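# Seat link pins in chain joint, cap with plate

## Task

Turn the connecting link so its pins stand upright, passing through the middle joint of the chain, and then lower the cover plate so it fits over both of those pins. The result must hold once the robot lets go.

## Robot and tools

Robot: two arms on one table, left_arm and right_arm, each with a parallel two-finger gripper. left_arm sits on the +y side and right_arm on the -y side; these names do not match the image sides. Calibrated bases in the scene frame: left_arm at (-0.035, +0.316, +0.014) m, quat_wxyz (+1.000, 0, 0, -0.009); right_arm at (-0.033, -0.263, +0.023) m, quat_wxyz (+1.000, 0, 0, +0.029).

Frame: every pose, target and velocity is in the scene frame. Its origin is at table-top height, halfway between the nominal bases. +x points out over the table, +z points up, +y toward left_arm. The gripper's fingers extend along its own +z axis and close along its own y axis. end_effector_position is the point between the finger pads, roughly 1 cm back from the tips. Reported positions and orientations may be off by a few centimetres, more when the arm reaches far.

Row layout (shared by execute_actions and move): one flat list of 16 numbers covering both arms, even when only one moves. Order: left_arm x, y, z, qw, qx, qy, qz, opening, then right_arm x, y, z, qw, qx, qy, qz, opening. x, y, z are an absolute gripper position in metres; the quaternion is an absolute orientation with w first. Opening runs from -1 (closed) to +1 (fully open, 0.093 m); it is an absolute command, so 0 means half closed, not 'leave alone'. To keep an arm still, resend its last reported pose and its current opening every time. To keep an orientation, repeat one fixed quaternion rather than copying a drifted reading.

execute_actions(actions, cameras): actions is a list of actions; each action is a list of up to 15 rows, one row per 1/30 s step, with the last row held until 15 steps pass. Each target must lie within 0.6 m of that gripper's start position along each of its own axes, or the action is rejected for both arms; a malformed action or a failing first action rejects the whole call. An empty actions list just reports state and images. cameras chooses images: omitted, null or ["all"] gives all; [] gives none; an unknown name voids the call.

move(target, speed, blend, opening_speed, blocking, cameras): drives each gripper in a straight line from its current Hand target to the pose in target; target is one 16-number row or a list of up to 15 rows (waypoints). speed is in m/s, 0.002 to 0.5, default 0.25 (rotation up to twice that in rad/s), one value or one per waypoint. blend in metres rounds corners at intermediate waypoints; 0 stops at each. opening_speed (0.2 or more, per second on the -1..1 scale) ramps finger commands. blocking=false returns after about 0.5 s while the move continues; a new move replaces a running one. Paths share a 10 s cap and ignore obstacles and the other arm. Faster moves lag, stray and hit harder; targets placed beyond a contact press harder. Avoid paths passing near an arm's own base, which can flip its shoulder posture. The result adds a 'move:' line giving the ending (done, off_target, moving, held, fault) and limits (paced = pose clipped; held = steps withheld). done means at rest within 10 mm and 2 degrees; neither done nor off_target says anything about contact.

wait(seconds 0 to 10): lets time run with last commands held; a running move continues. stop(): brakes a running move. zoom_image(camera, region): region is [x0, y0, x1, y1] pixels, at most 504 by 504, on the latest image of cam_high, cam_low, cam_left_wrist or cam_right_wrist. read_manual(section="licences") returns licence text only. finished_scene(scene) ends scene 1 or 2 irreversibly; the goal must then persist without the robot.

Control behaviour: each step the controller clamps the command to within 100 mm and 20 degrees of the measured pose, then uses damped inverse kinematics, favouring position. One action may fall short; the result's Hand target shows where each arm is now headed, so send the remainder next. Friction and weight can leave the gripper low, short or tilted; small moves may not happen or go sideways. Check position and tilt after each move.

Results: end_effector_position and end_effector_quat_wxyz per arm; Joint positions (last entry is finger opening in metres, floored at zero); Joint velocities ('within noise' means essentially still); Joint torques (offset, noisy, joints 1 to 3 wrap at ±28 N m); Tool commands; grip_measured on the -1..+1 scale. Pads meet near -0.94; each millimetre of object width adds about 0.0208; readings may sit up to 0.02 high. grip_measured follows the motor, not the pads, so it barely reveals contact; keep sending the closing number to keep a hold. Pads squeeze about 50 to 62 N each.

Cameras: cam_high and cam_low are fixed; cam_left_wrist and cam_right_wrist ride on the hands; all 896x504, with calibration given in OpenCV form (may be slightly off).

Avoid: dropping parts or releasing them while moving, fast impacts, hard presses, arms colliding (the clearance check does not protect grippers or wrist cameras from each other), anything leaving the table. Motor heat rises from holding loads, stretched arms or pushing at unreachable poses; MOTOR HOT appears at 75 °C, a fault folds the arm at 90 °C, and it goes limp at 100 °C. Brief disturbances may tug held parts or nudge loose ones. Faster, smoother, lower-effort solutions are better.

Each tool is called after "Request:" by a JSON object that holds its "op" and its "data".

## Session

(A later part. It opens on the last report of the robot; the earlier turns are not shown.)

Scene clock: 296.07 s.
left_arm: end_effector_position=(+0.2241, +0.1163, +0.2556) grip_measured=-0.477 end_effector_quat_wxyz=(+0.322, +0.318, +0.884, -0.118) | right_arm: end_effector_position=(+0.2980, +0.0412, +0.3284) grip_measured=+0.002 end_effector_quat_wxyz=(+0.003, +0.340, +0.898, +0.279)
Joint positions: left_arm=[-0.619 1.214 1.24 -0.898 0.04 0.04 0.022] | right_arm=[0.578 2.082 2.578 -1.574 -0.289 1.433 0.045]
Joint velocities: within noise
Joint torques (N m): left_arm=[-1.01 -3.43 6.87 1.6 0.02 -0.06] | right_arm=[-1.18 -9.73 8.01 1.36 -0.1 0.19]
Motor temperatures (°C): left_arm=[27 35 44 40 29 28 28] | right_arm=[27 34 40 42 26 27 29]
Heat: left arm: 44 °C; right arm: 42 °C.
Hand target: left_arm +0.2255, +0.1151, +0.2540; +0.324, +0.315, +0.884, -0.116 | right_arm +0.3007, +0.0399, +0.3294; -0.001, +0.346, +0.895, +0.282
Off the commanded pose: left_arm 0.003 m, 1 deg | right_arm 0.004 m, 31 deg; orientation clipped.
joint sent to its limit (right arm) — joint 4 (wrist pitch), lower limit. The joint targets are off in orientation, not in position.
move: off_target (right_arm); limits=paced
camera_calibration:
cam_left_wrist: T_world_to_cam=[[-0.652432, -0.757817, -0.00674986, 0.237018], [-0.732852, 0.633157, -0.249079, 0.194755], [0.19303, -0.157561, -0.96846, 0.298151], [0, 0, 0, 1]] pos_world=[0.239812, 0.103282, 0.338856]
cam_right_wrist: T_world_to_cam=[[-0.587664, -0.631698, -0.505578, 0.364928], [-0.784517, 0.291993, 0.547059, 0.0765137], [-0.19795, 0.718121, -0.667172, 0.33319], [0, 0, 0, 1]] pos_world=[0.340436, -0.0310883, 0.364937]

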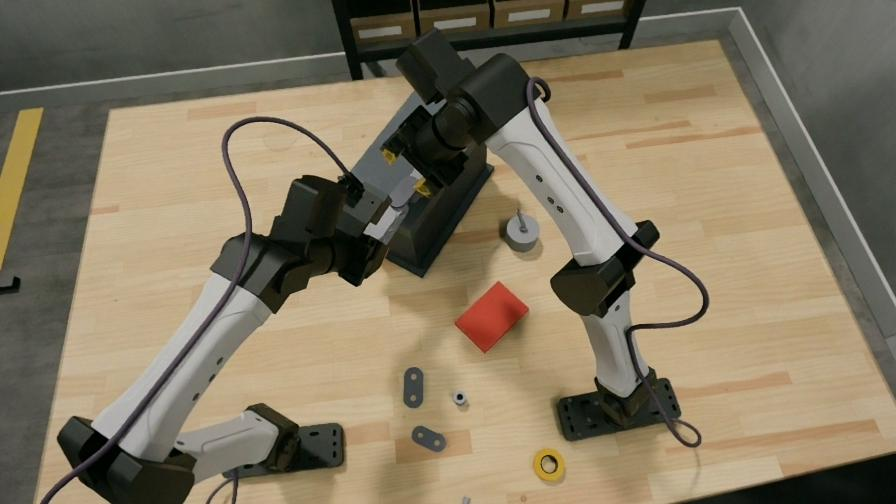

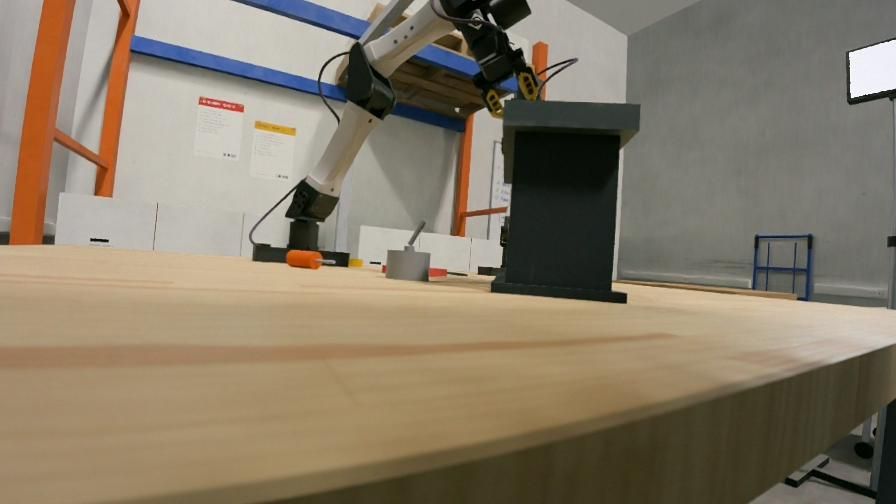

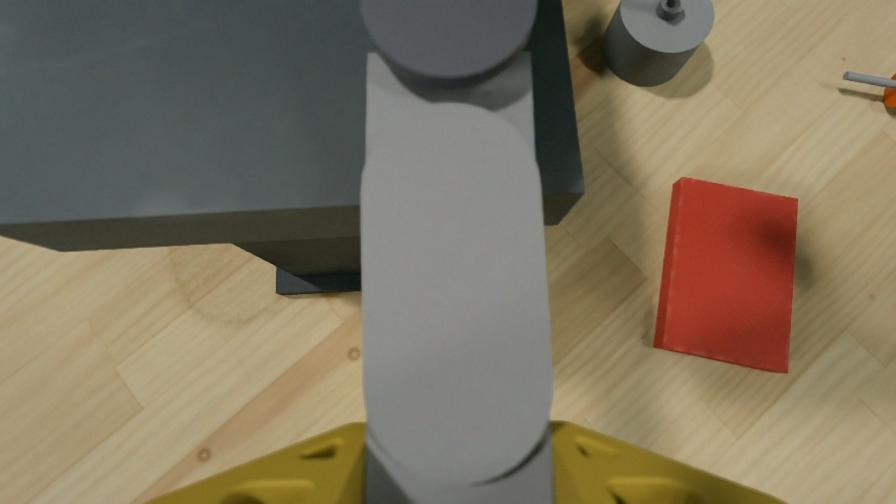

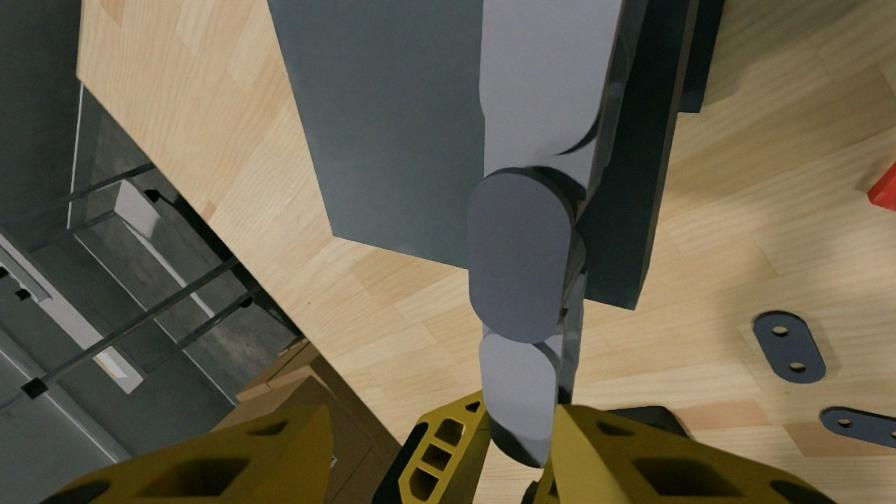

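Request:
{"op": "move", "data": {"target": [[0.2255, 0.1150, 0.254, 0.3247, 0.3158, 0.8857, -0.1158, -0.8, 0.25, -0.06, 0.37, 0.316, -0.3596, 0.868, 0.1309, 0.3],[0.2255, 0.1150, 0.254, 0.3247, 0.3158, 0.8857, -0.1158, -0.8, 0.17, -0.02, 0.25, 0.6665, -0.6665, 0.2360, -0.2360, 0.3]], "speed": 0.2, "blend": 0.02}}

Scene clock: 445.93 s.
left_arm: end_effector_position=(+0.2241, +0.1163, +0.2556) grip_measured=-0.477 end_effector_quat_wxyz=(+0.322, +0.318, +0.884, -0.118) | right_arm: end_effector_position=(+0.1696, -0.0194, +0.2582) grip_measured=+0.298 end_effector_quat_wxyz=(+0.673, -0.660, +0.238, -0.237)
Joint positions: left_arm=[-0.619 1.214 1.24 -0.898 0.04 0.039 0.022] | right_arm=[0.807 0.777 0.267 0.527 -0.022 -1.563 0.06]
Joint velocities: within noise
Joint torques (N m): left_arm=[-1.05 -3.45 6.9 1.61 0 -0.07] | right_arm=[-0.77 -0.83 7.3 2.55 0.01 0.08]
Motor temperatures (°C): left_arm=[27 34 44 41 29 28 30] | right_arm=[27 44 40 40 26 27 29]
Heat: left arm: 44 °C; right arm: 44 °C.
Hand target: left_arm +0.2255, +0.1151, +0.2540; +0.324, +0.315, +0.884, -0.116 | right_arm +0.1700, -0.0201, +0.2499; +0.666, -0.667, +0.236, -0.236
Off the commanded pose: left_arm 0.003 m, 1 deg | right_arm 0.008 m, 1 deg.
move: done
camera_calibration:
cam_left_wrist: T_world_to_cam=[[-0.652212, -0.758009, -0.0065042, 0.236928], [-0.733076, 0.632896, -0.249083, 0.194836], [0.192923, -0.157687, -0.96846, 0.298189], [0, 0, 0, 1]] pos_world=[0.239829, 0.103303, 0.338856]
cam_right_wrist: T_world_to_cam=[[-0.0281668, -0.00177768, 0.999602, -0.255568], [0.387882, -0.921662, 0.00929066, -0.0516852], [0.921279, 0.387989, 0.0266498, -0.0708674], [0, 0, 0, 1]] pos_world=[0.0781378, -0.0205949, 0.257835]

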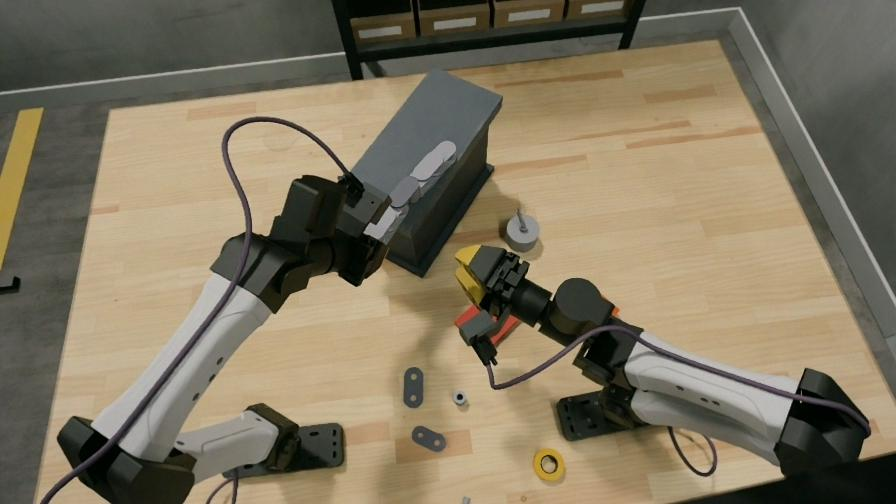

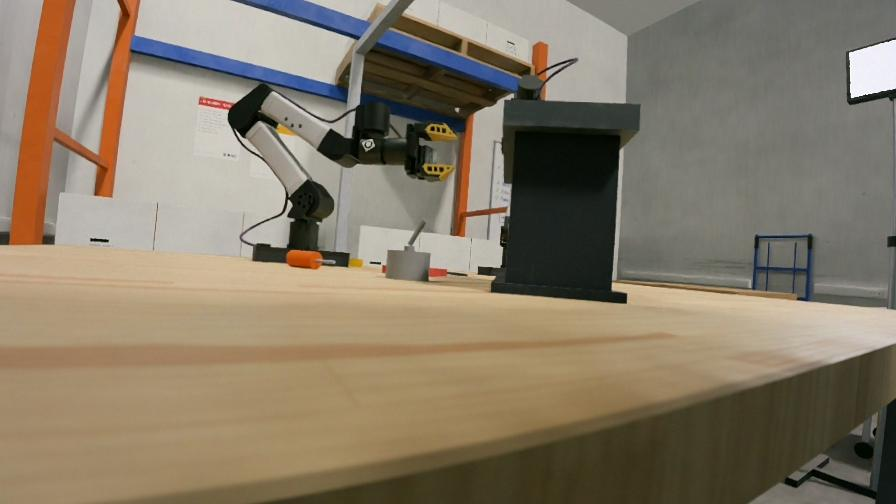

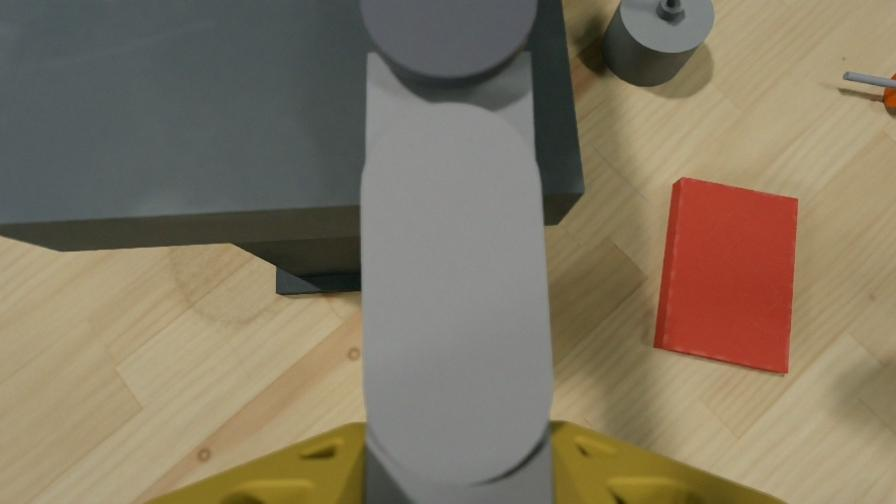

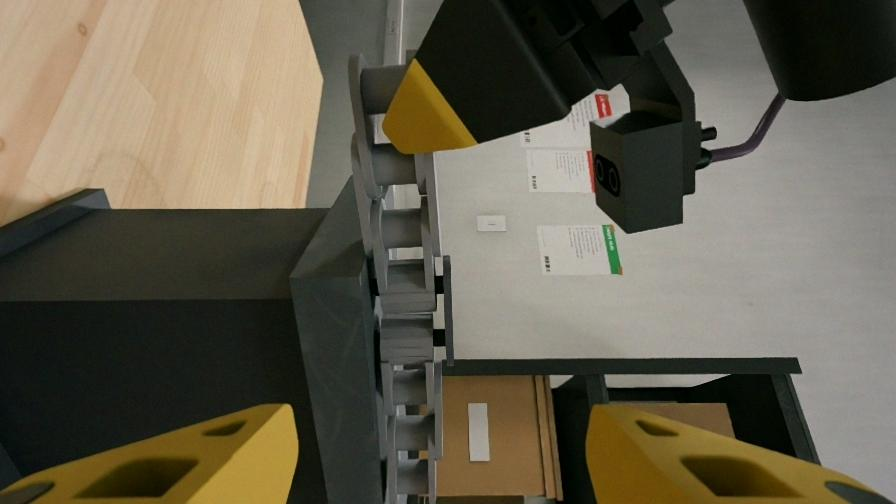

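Request:
{"op": "zoom_image", "data": {"camera": "cam_right_wrist", "region": [320, 200, 500, 400]}}

Request:
{"op": "zoom_image", "data": {"camera": "cam_right_wrist", "region": [320, 30, 500, 230]}}

Scaled by 2.520 from the camera's 896x504 image, which has a finer 1280x720 frame.

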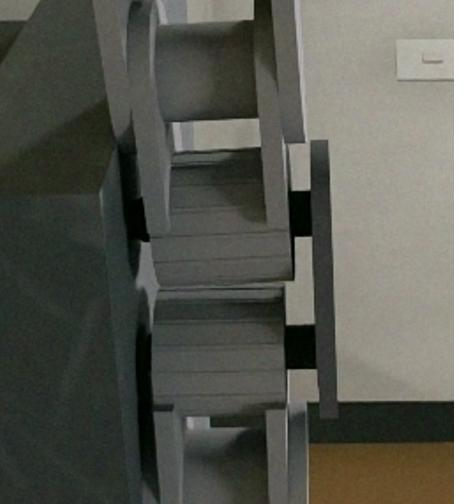

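Scaled by 2.520 from the camera's 896x504 image, which has a finer 1280x720 frame.

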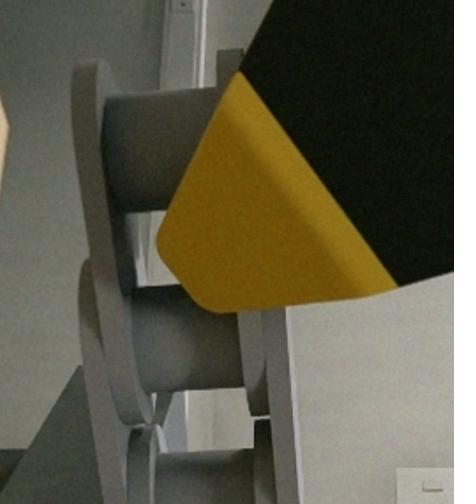

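Request:
{"op": "move", "data": {"target": [0.2255, 0.1150, 0.254, 0.3247, 0.3158, 0.8857, -0.1158, -0.8, 0.205, 0.021, 0.232, 0.6665, -0.6665, 0.2360, -0.2360, 0.2], "speed": 0.1}}

Request:
{"op": "zoom_image", "data": {"camera": "cam_right_wrist", "region": [200, 0, 700, 504]}}

Scene clock: 486.83 s.
left_arm: end_effector_position=(+0.2241, +0.1163, +0.2556) grip_measured=-0.477 end_effector_quat_wxyz=(+0.322, +0.318, +0.884, -0.118) | right_arm: end_effector_position=(+0.2010, +0.0175, +0.2226) grip_measured=+0.202 end_effector_quat_wxyz=(+0.660, -0.672, +0.242, -0.232)
Joint positions: left_arm=[-0.619 1.214 1.24 -0.898 0.04 0.039 0.022] | right_arm=[0.807 1.198 0.299 0.878 -0.022 -1.564 0.055]
Joint velocities: within noise
Joint torques (N m): left_arm=[-1.03 -3.47 6.87 1.6 0.01 -0.08] | right_arm=[-0.76 -3.03 10.21 2.59 0.03 0.14]
Motor temperatures (°C): left_arm=[27 34 44 41 29 28 30] | right_arm=[27 36 39 43 26 27 29]
Heat: left arm: 44 °C; right arm: 43 °C.
Hand target: left_arm +0.2255, +0.1151, +0.2540; +0.324, +0.315, +0.884, -0.116 | right_arm +0.2047, +0.0207, +0.2319; +0.666, -0.667, +0.236, -0.236
Off the commanded pose: left_arm 0.003 m, 1 deg | right_arm 0.011 m, 1 deg.
move: off_target (right_arm)
camera_calibration:
cam_left_wrist: T_world_to_cam=[[-0.652212, -0.758009, -0.0065042, 0.236928], [-0.733076, 0.632896, -0.249083, 0.194836], [0.192923, -0.157687, -0.96846, 0.298189], [0, 0, 0, 1]] pos_world=[0.239829, 0.103303, 0.338856]
cam_right_wrist: T_world_to_cam=[[-0.00433149, 0.0279623, 0.9996, -0.224364], [0.389025, -0.920818, 0.0274442, -0.0337191], [0.921217, 0.388988, -0.0068895, -0.105658], [0, 0, 0, 1]] pos_world=[0.10948, 0.0163242, 0.224471]

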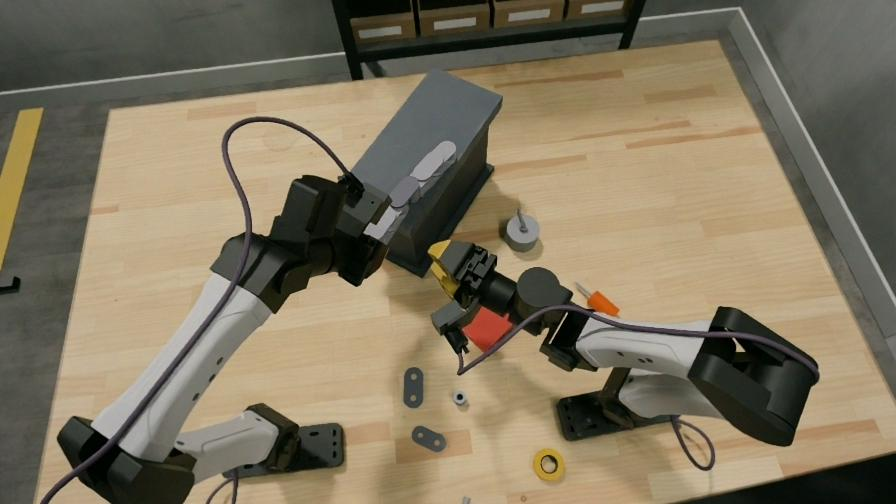

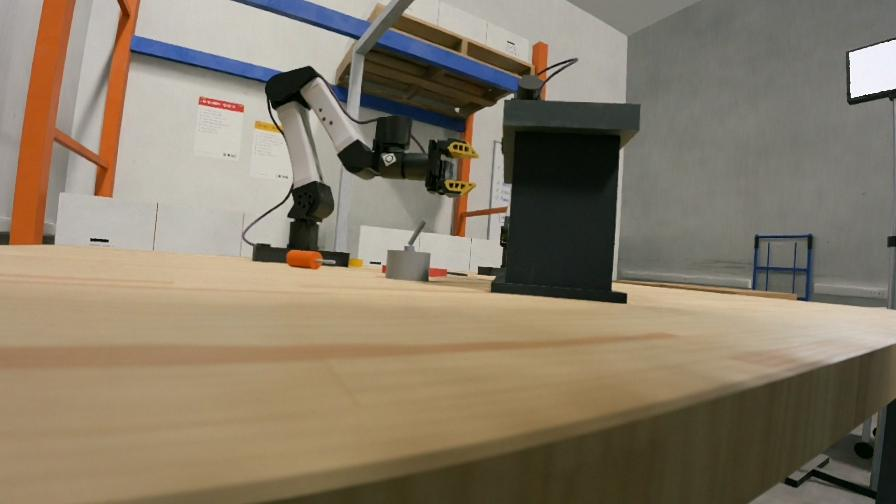

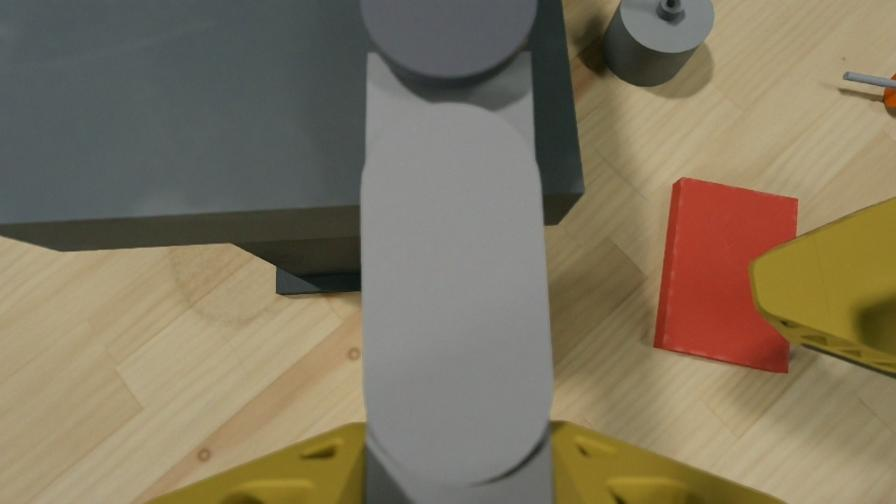

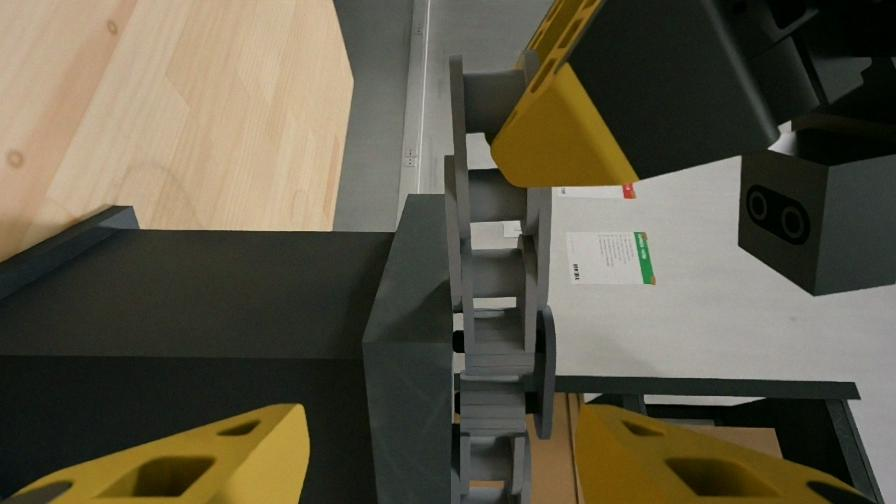

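Scaled by 1.000.

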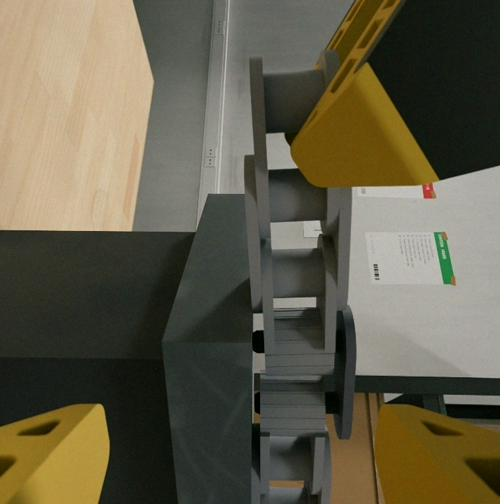

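Request:
{"op": "move", "data": {"target": [0.2255, 0.1150, 0.254, 0.3247, 0.3158, 0.8857, -0.1158, -0.8, 0.207, 0.022, 0.254, 0.6665, -0.6665, 0.2360, -0.2360, 0.2], "speed": 0.1}}

Request:
{"op": "zoom_image", "data": {"camera": "cam_right_wrist", "region": [200, 0, 700, 504]}}

Scene clock: 508.53 s.
left_arm: end_effector_position=(+0.2241, +0.1163, +0.2556) grip_measured=-0.477 end_effector_quat_wxyz=(+0.322, +0.318, +0.884, -0.118) | right_arm: end_effector_position=(+0.2041, +0.0217, +0.2419) grip_measured=+0.202 end_effector_quat_wxyz=(+0.660, -0.673, +0.241, -0.231)
Joint positions: left_arm=[-0.619 1.214 1.24 -0.898 0.04 0.039 0.022] | right_arm=[0.807 1.151 0.369 0.76 -0.024 -1.564 0.055]
Joint velocities: within noise
Joint torques (N m): left_arm=[-1.02 -3.43 6.94 1.59 0 -0.06] | right_arm=[-1.17 -4.81 10.51 2.37 -0.02 0.08]
Motor temperatures (°C): left_arm=[27 34 45 41 29 28 30] | right_arm=[27 35 42 44 26 27 29]
Heat: left arm: 45 °C; right arm: 44 °C.
Hand target: left_arm +0.2255, +0.1151, +0.2540; +0.324, +0.315, +0.884, -0.116 | right_arm +0.2068, +0.0218, +0.2539; +0.667, -0.666, +0.236, -0.236
Off the commanded pose: left_arm 0.003 m, 1 deg | right_arm 0.012 m, 1 deg.
move: off_target (right_arm)
camera_calibration:
cam_left_wrist: T_world_to_cam=[[-0.652212, -0.758009, -0.0065042, 0.236928], [-0.733076, 0.632896, -0.249083, 0.194836], [0.192923, -0.157687, -0.96846, 0.298189], [0, 0, 0, 1]] pos_world=[0.239829, 0.103303, 0.338856]
cam_right_wrist: T_world_to_cam=[[-0.00385937, 0.0285082, 0.999586, -0.24388], [0.390795, -0.920059, 0.027749, -0.0320857], [0.92047, 0.39074, -0.00759002, -0.109733], [0, 0, 0, 1]] pos_world=[0.112603, 0.0203089, 0.243837]

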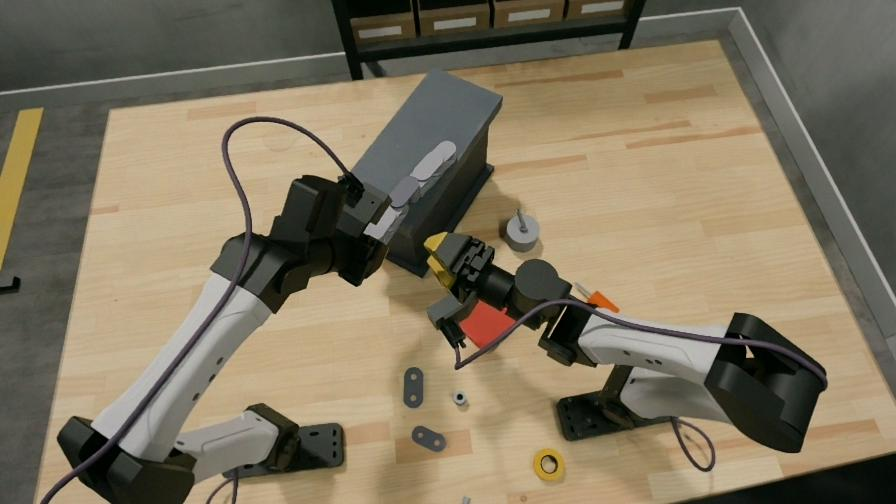

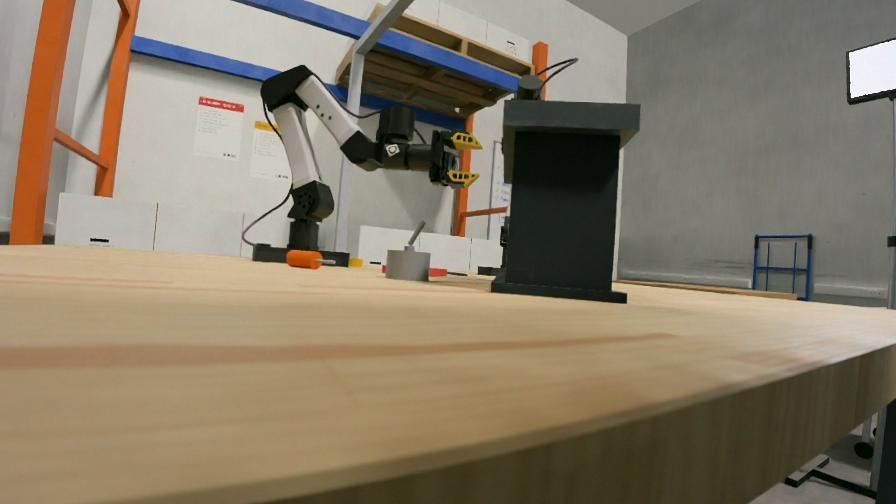

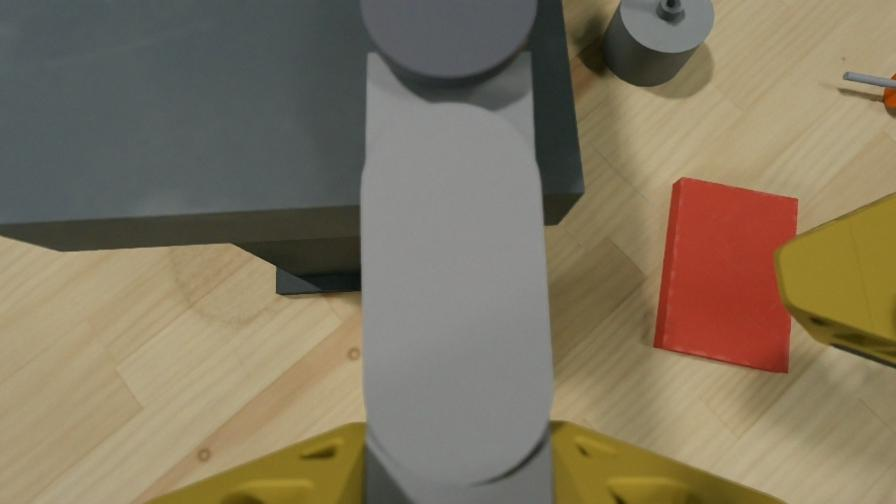

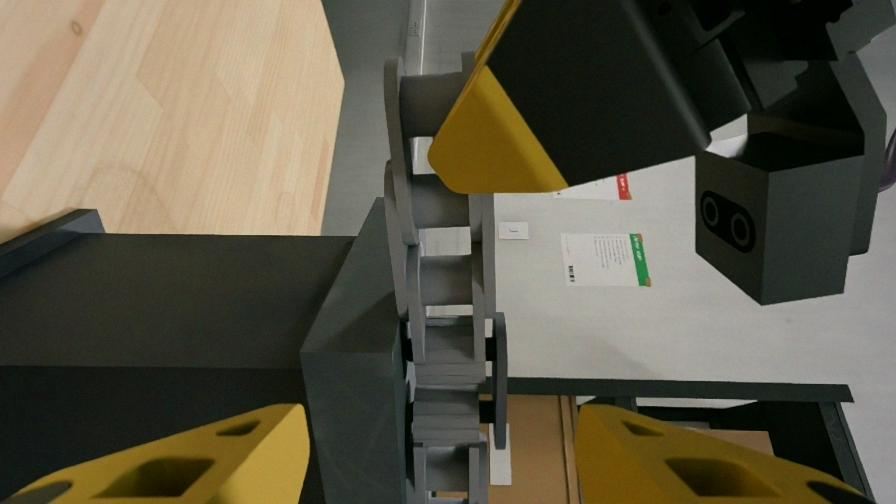

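Scaled by 1.000.

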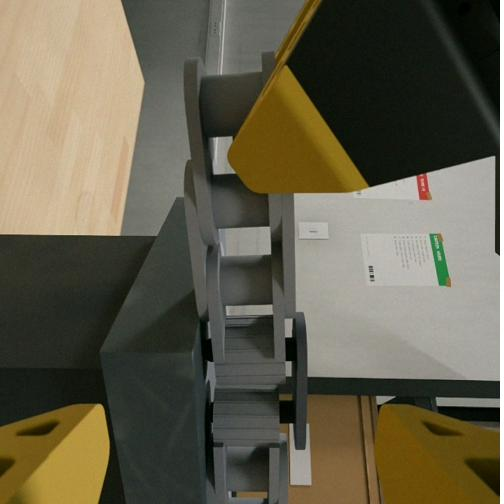

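Request:
{"op": "move", "data": {"target": [0.2255, 0.1150, 0.254, 0.3247, 0.3158, 0.8857, -0.1158, -0.8, 0.2505, 0.0775, 0.254, 0.6665, -0.6665, 0.2360, -0.2360, 0.2], "speed": 0.06}}

Request:
{"op": "zoom_image", "data": {"camera": "cam_right_wrist", "region": [200, 0, 700, 504]}}

Scene clock: 527.77 s.
left_arm: end_effector_position=(+0.2241, +0.1163, +0.2556) grip_measured=-0.477 end_effector_quat_wxyz=(+0.322, +0.318, +0.884, -0.118) | right_arm: end_effector_position=(+0.2474, +0.0727, +0.2460) grip_measured=+0.202 end_effector_quat_wxyz=(+0.661, -0.672, +0.241, -0.231)
Joint positions: left_arm=[-0.619 1.214 1.24 -0.898 0.04 0.039 0.022] | right_arm=[0.807 1.462 0.594 0.849 -0.025 -1.564 0.055]
Joint velocities: within noise
Joint torques (N m): left_arm=[-1.06 -3.48 6.89 1.6 0 -0.05] | right_arm=[0.17 -5.52 10.3 2.59 0.12 0.1]
Motor temperatures (°C): left_arm=[27 33 45 41 29 28 30] | right_arm=[27 36 44 45 26 27 29]
Heat: left arm: 45 °C; right arm: 45 °C.
Hand target: left_arm +0.2255, +0.1151, +0.2540; +0.324, +0.315, +0.884, -0.116 | right_arm +0.2502, +0.0772, +0.2540; +0.667, -0.666, +0.236, -0.236
Off the commanded pose: left_arm 0.003 m, 1 deg | right_arm 0.010 m, 1 deg.
move: done
camera_calibration:
cam_left_wrist: T_world_to_cam=[[-0.652212, -0.758009, -0.0065042, 0.236928], [-0.733076, 0.632896, -0.249083, 0.194836], [0.192923, -0.157687, -0.96846, 0.298189], [0, 0, 0, 1]] pos_world=[0.239829, 0.103303, 0.338856]
cam_right_wrist: T_world_to_cam=[[-0.00584213, 0.0261791, 0.99964, -0.248619], [0.391092, -0.919973, 0.0263784, -0.00196944], [0.920333, 0.391106, -0.00486384, -0.170197], [0, 0, 0, 1]] pos_world=[0.155956, 0.0712619, 0.247754]

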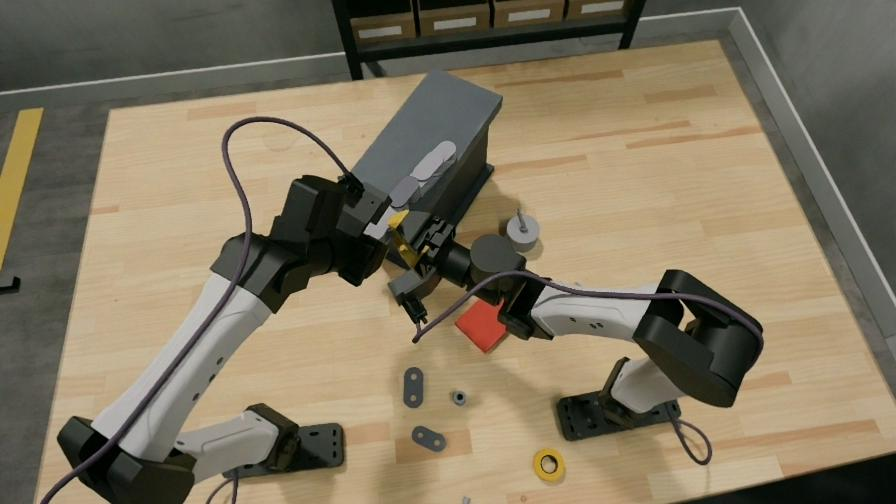

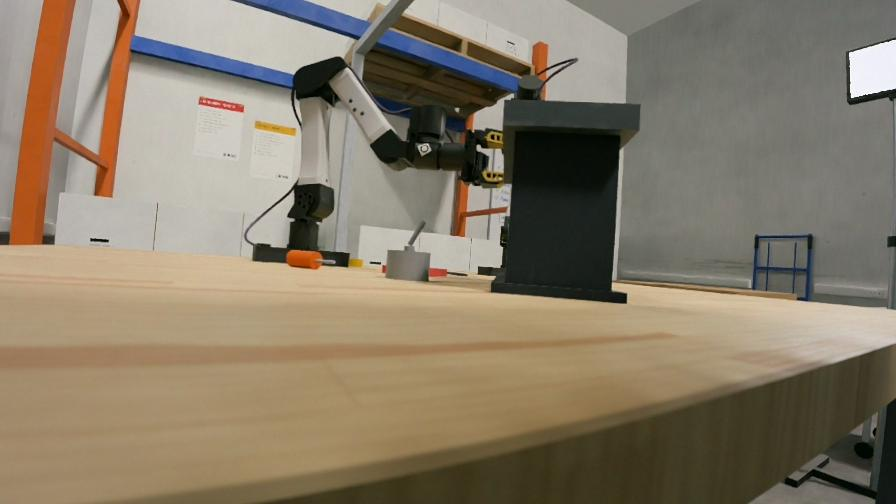

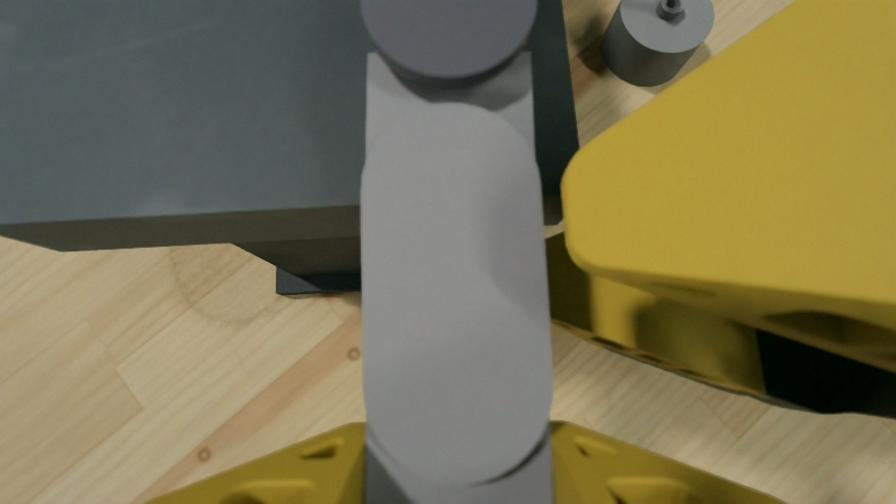

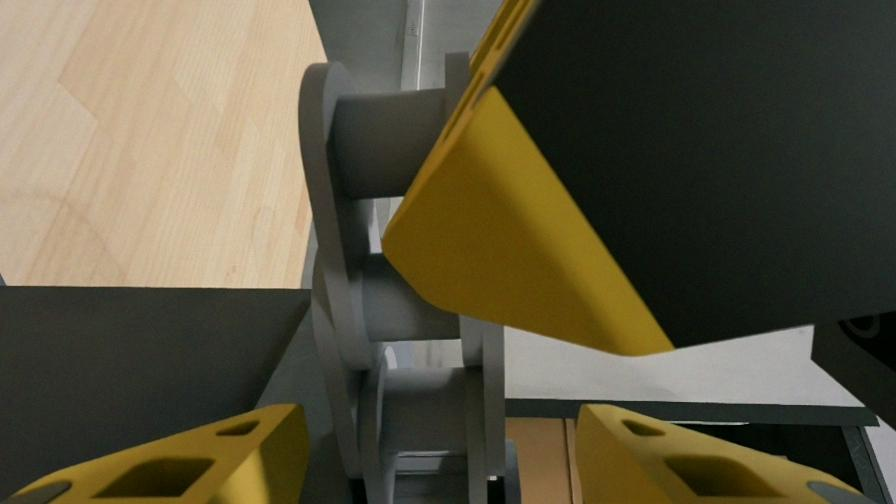

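Scaled by 1.000.

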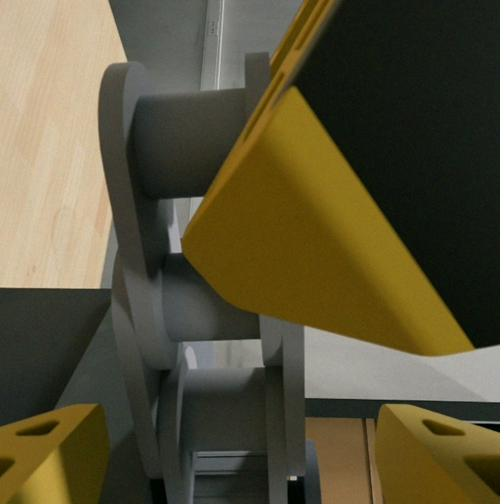

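Request:
{"op": "move", "data": {"target": [0.2255, 0.1150, 0.254, 0.3247, 0.3158, 0.8857, -0.1158, -0.8, 0.2600, 0.0890, 0.251, 0.6665, -0.6665, 0.2360, -0.2360, 0.2], "speed": 0.05}}

Request:
{"op": "zoom_image", "data": {"camera": "cam_right_wrist", "region": [200, 0, 700, 504]}}

Scene clock: 549.60 s.
left_arm: end_effector_position=(+0.2241, +0.1163, +0.2556) grip_measured=-0.477 end_effector_quat_wxyz=(+0.322, +0.318, +0.884, -0.118) | right_arm: end_effector_position=(+0.2570, +0.0839, +0.2433) grip_measured=+0.202 end_effector_quat_wxyz=(+0.661, -0.672, +0.241, -0.231)
Joint positions: left_arm=[-0.619 1.214 1.24 -0.898 0.04 0.039 0.022] | right_arm=[0.807 1.529 0.642 0.869 -0.025 -1.564 0.055]
Joint velocities: within noise
Joint torques (N m): left_arm=[-0.95 -3.48 6.9 1.59 0.01 -0.06] | right_arm=[0.43 -5.72 10.4 2.59 0.15 0.13]
Motor temperatures (°C): left_arm=[27 33 45 41 29 28 30] | right_arm=[27 36 46 47 26 27 29]
Heat: left arm: 45 °C; right arm: 47 °C.
Hand target: left_arm +0.2255, +0.1151, +0.2540; +0.324, +0.315, +0.884, -0.116 | right_arm +0.2597, +0.0887, +0.2509; +0.666, -0.667, +0.236, -0.236
Off the commanded pose: left_arm 0.003 m, 1 deg | right_arm 0.010 m, 1 deg.
move: done
camera_calibration:
cam_left_wrist: T_world_to_cam=[[-0.652212, -0.758009, -0.0065042, 0.236928], [-0.733076, 0.632896, -0.249083, 0.194836], [0.192923, -0.157687, -0.96846, 0.298189], [0, 0, 0, 1]] pos_world=[0.239829, 0.103303, 0.338856]
cam_right_wrist: T_world_to_cam=[[-0.00584213, 0.0261791, 0.99964, -0.246178], [0.391092, -0.919973, 0.0263784, 0.00470955], [0.920333, 0.391106, -0.00486384, -0.183444], [0, 0, 0, 1]] pos_world=[0.165549, 0.0825233, 0.245073]

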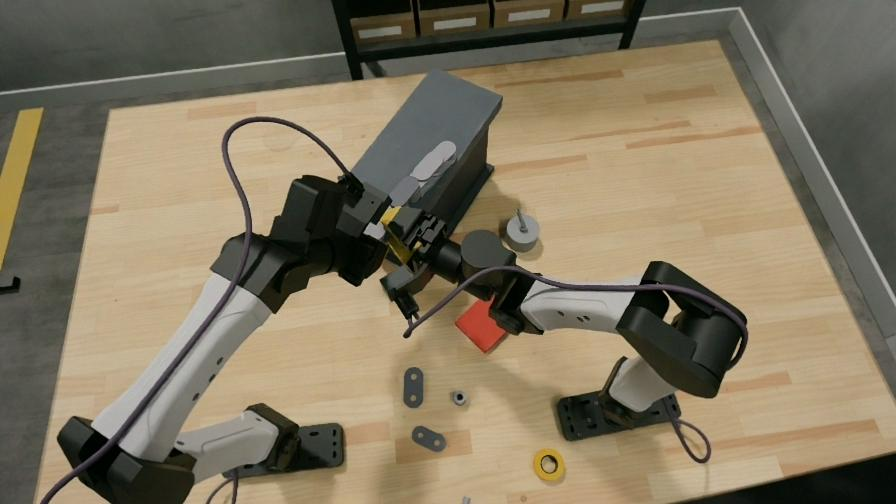

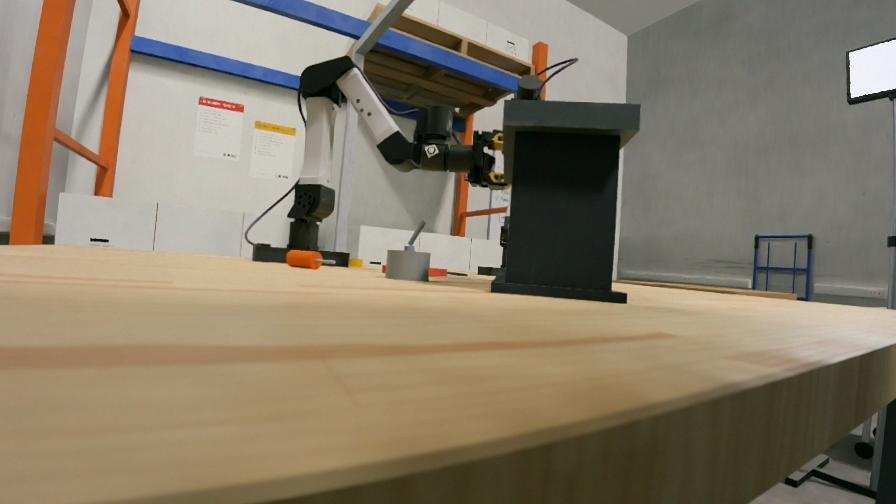

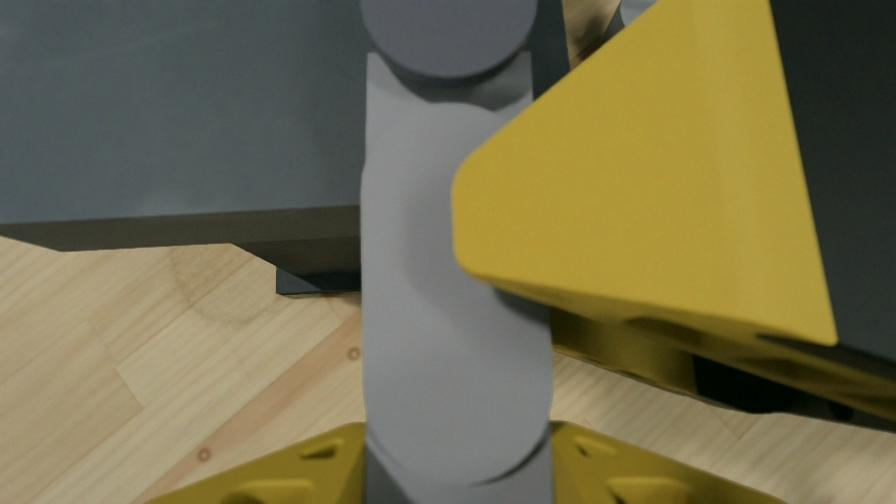

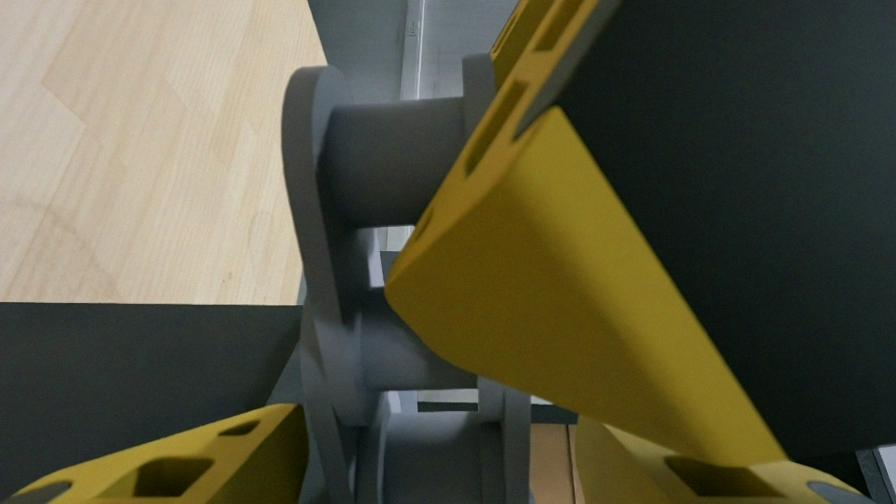

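Scaled by 1.000.

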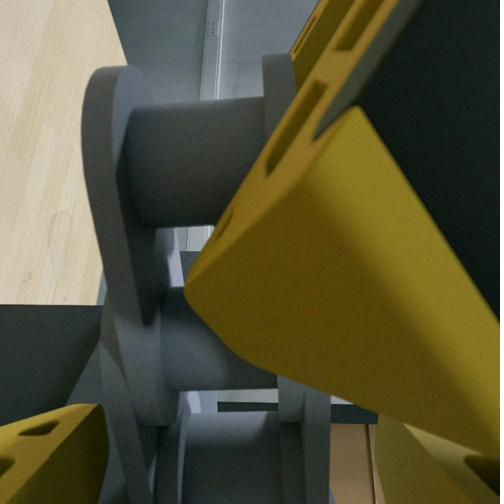

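Request:
{"op": "move", "data": {"target": [0.2255, 0.1150, 0.254, 0.3247, 0.3158, 0.8857, -0.1158, -0.8, 0.2638, 0.0935, 0.2465, 0.6665, -0.6665, 0.2360, -0.2360, 0.2], "speed": 0.05}}

Request:
{"op": "zoom_image", "data": {"camera": "cam_right_wrist", "region": [200, 0, 700, 504]}}

Scene clock: 559.80 s.
left_arm: end_effector_position=(+0.2241, +0.1163, +0.2556) grip_measured=-0.477 end_effector_quat_wxyz=(+0.322, +0.318, +0.884, -0.118) | right_arm: end_effector_position=(+0.2590, +0.0890, +0.2396) grip_measured=+0.202 end_effector_quat_wxyz=(+0.662, -0.672, +0.239, -0.230)
Joint positions: left_arm=[-0.619 1.214 1.24 -0.898 0.04 0.039 0.022] | right_arm=[0.81 1.562 0.652 0.892 -0.027 -1.564 0.055]
Joint velocities: within noise
Joint torques (N m): left_arm=[-1.02 -3.48 6.87 1.59 0 -0.07] | right_arm=[-0.09 -5.94 10.41 2.57 0.12 0.12]
Motor temperatures (°C): left_arm=[27 33 45 41 29 28 30] | right_arm=[27 36 45 48 26 27 29]
Heat: left arm: 45 °C; right arm: 48 °C.
Hand target: left_arm +0.2255, +0.1151, +0.2540; +0.324, +0.315, +0.884, -0.116 | right_arm +0.2635, +0.0932, +0.2464; +0.667, -0.667, +0.236, -0.236
Off the commanded pose: left_arm 0.003 m, 1 deg | right_arm 0.010 m, 1 deg.
move: done
camera_calibration:
cam_left_wrist: T_world_to_cam=[[-0.652212, -0.758009, -0.0065042, 0.236928], [-0.733076, 0.632896, -0.249083, 0.194836], [0.192923, -0.157687, -0.96846, 0.298189], [0, 0, 0, 1]] pos_world=[0.239829, 0.103303, 0.338856]
cam_right_wrist: T_world_to_cam=[[-0.00693433, 0.0249554, 0.999665, -0.242163], [0.395975, -0.917903, 0.025661, 0.00744028], [0.918235, 0.39602, -0.00351665, -0.187519], [0, 0, 0, 1]] pos_world=[0.167561, 0.0871338, 0.241231]

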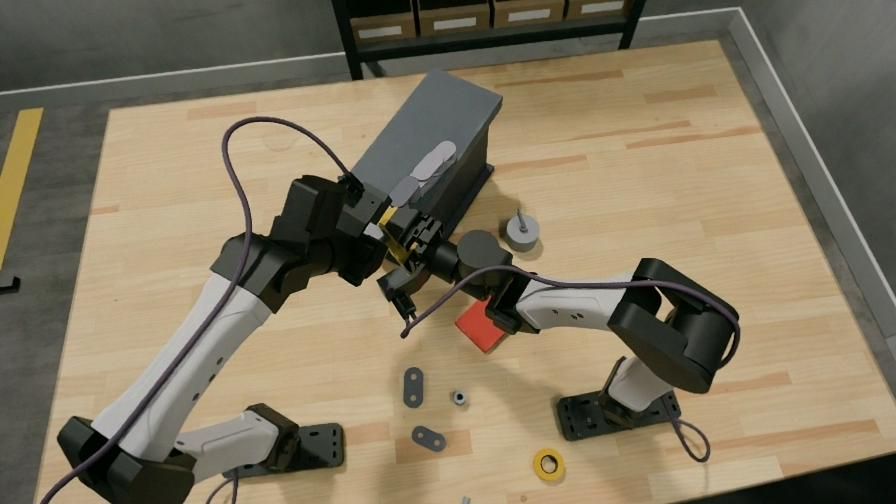

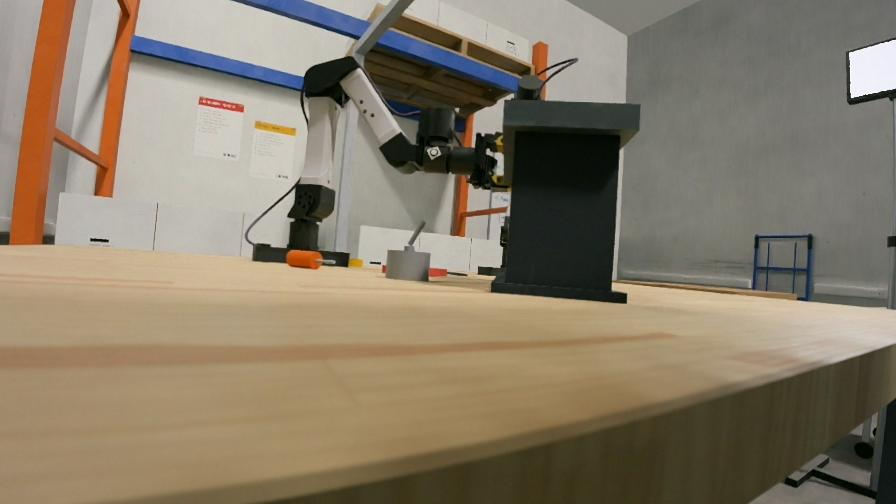

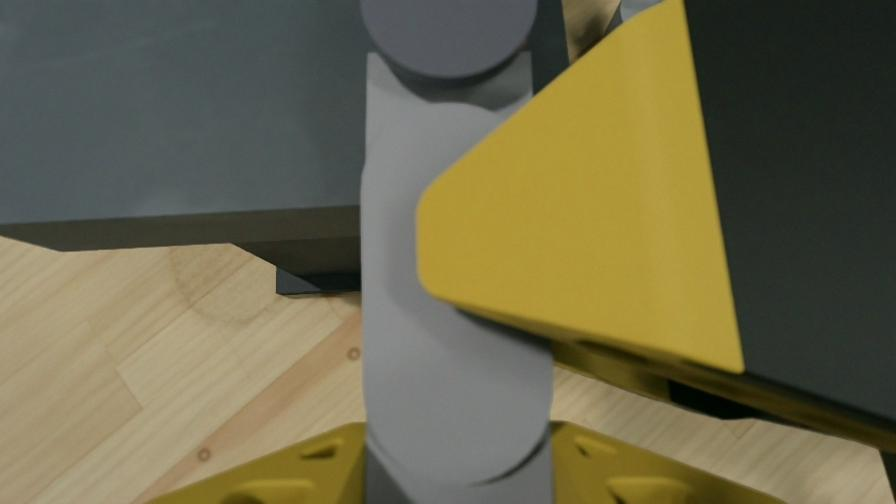

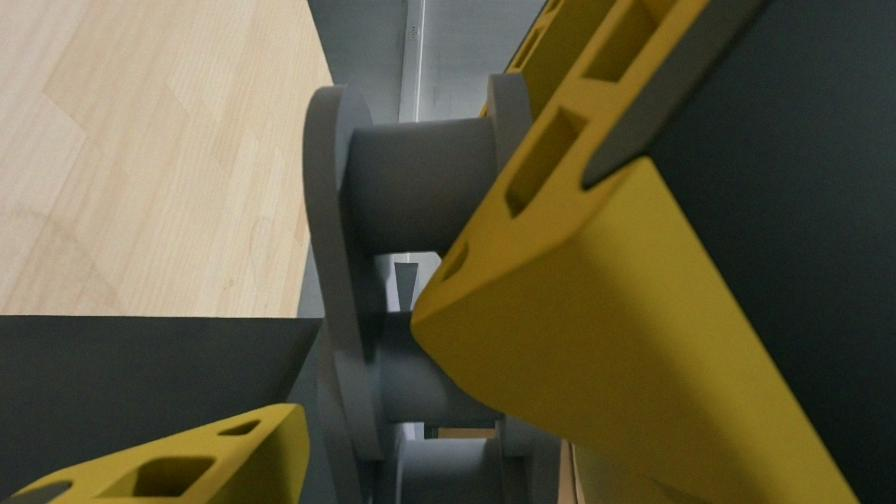

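Scaled by 1.000.

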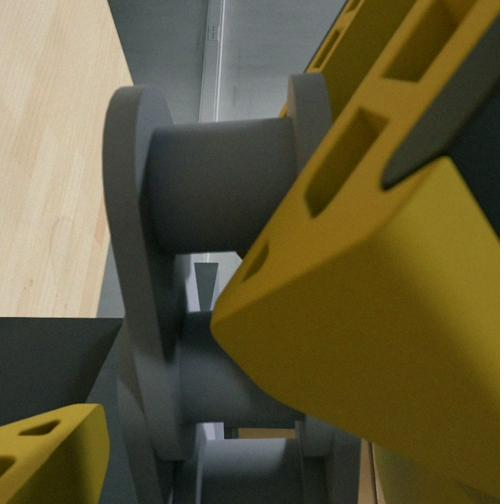

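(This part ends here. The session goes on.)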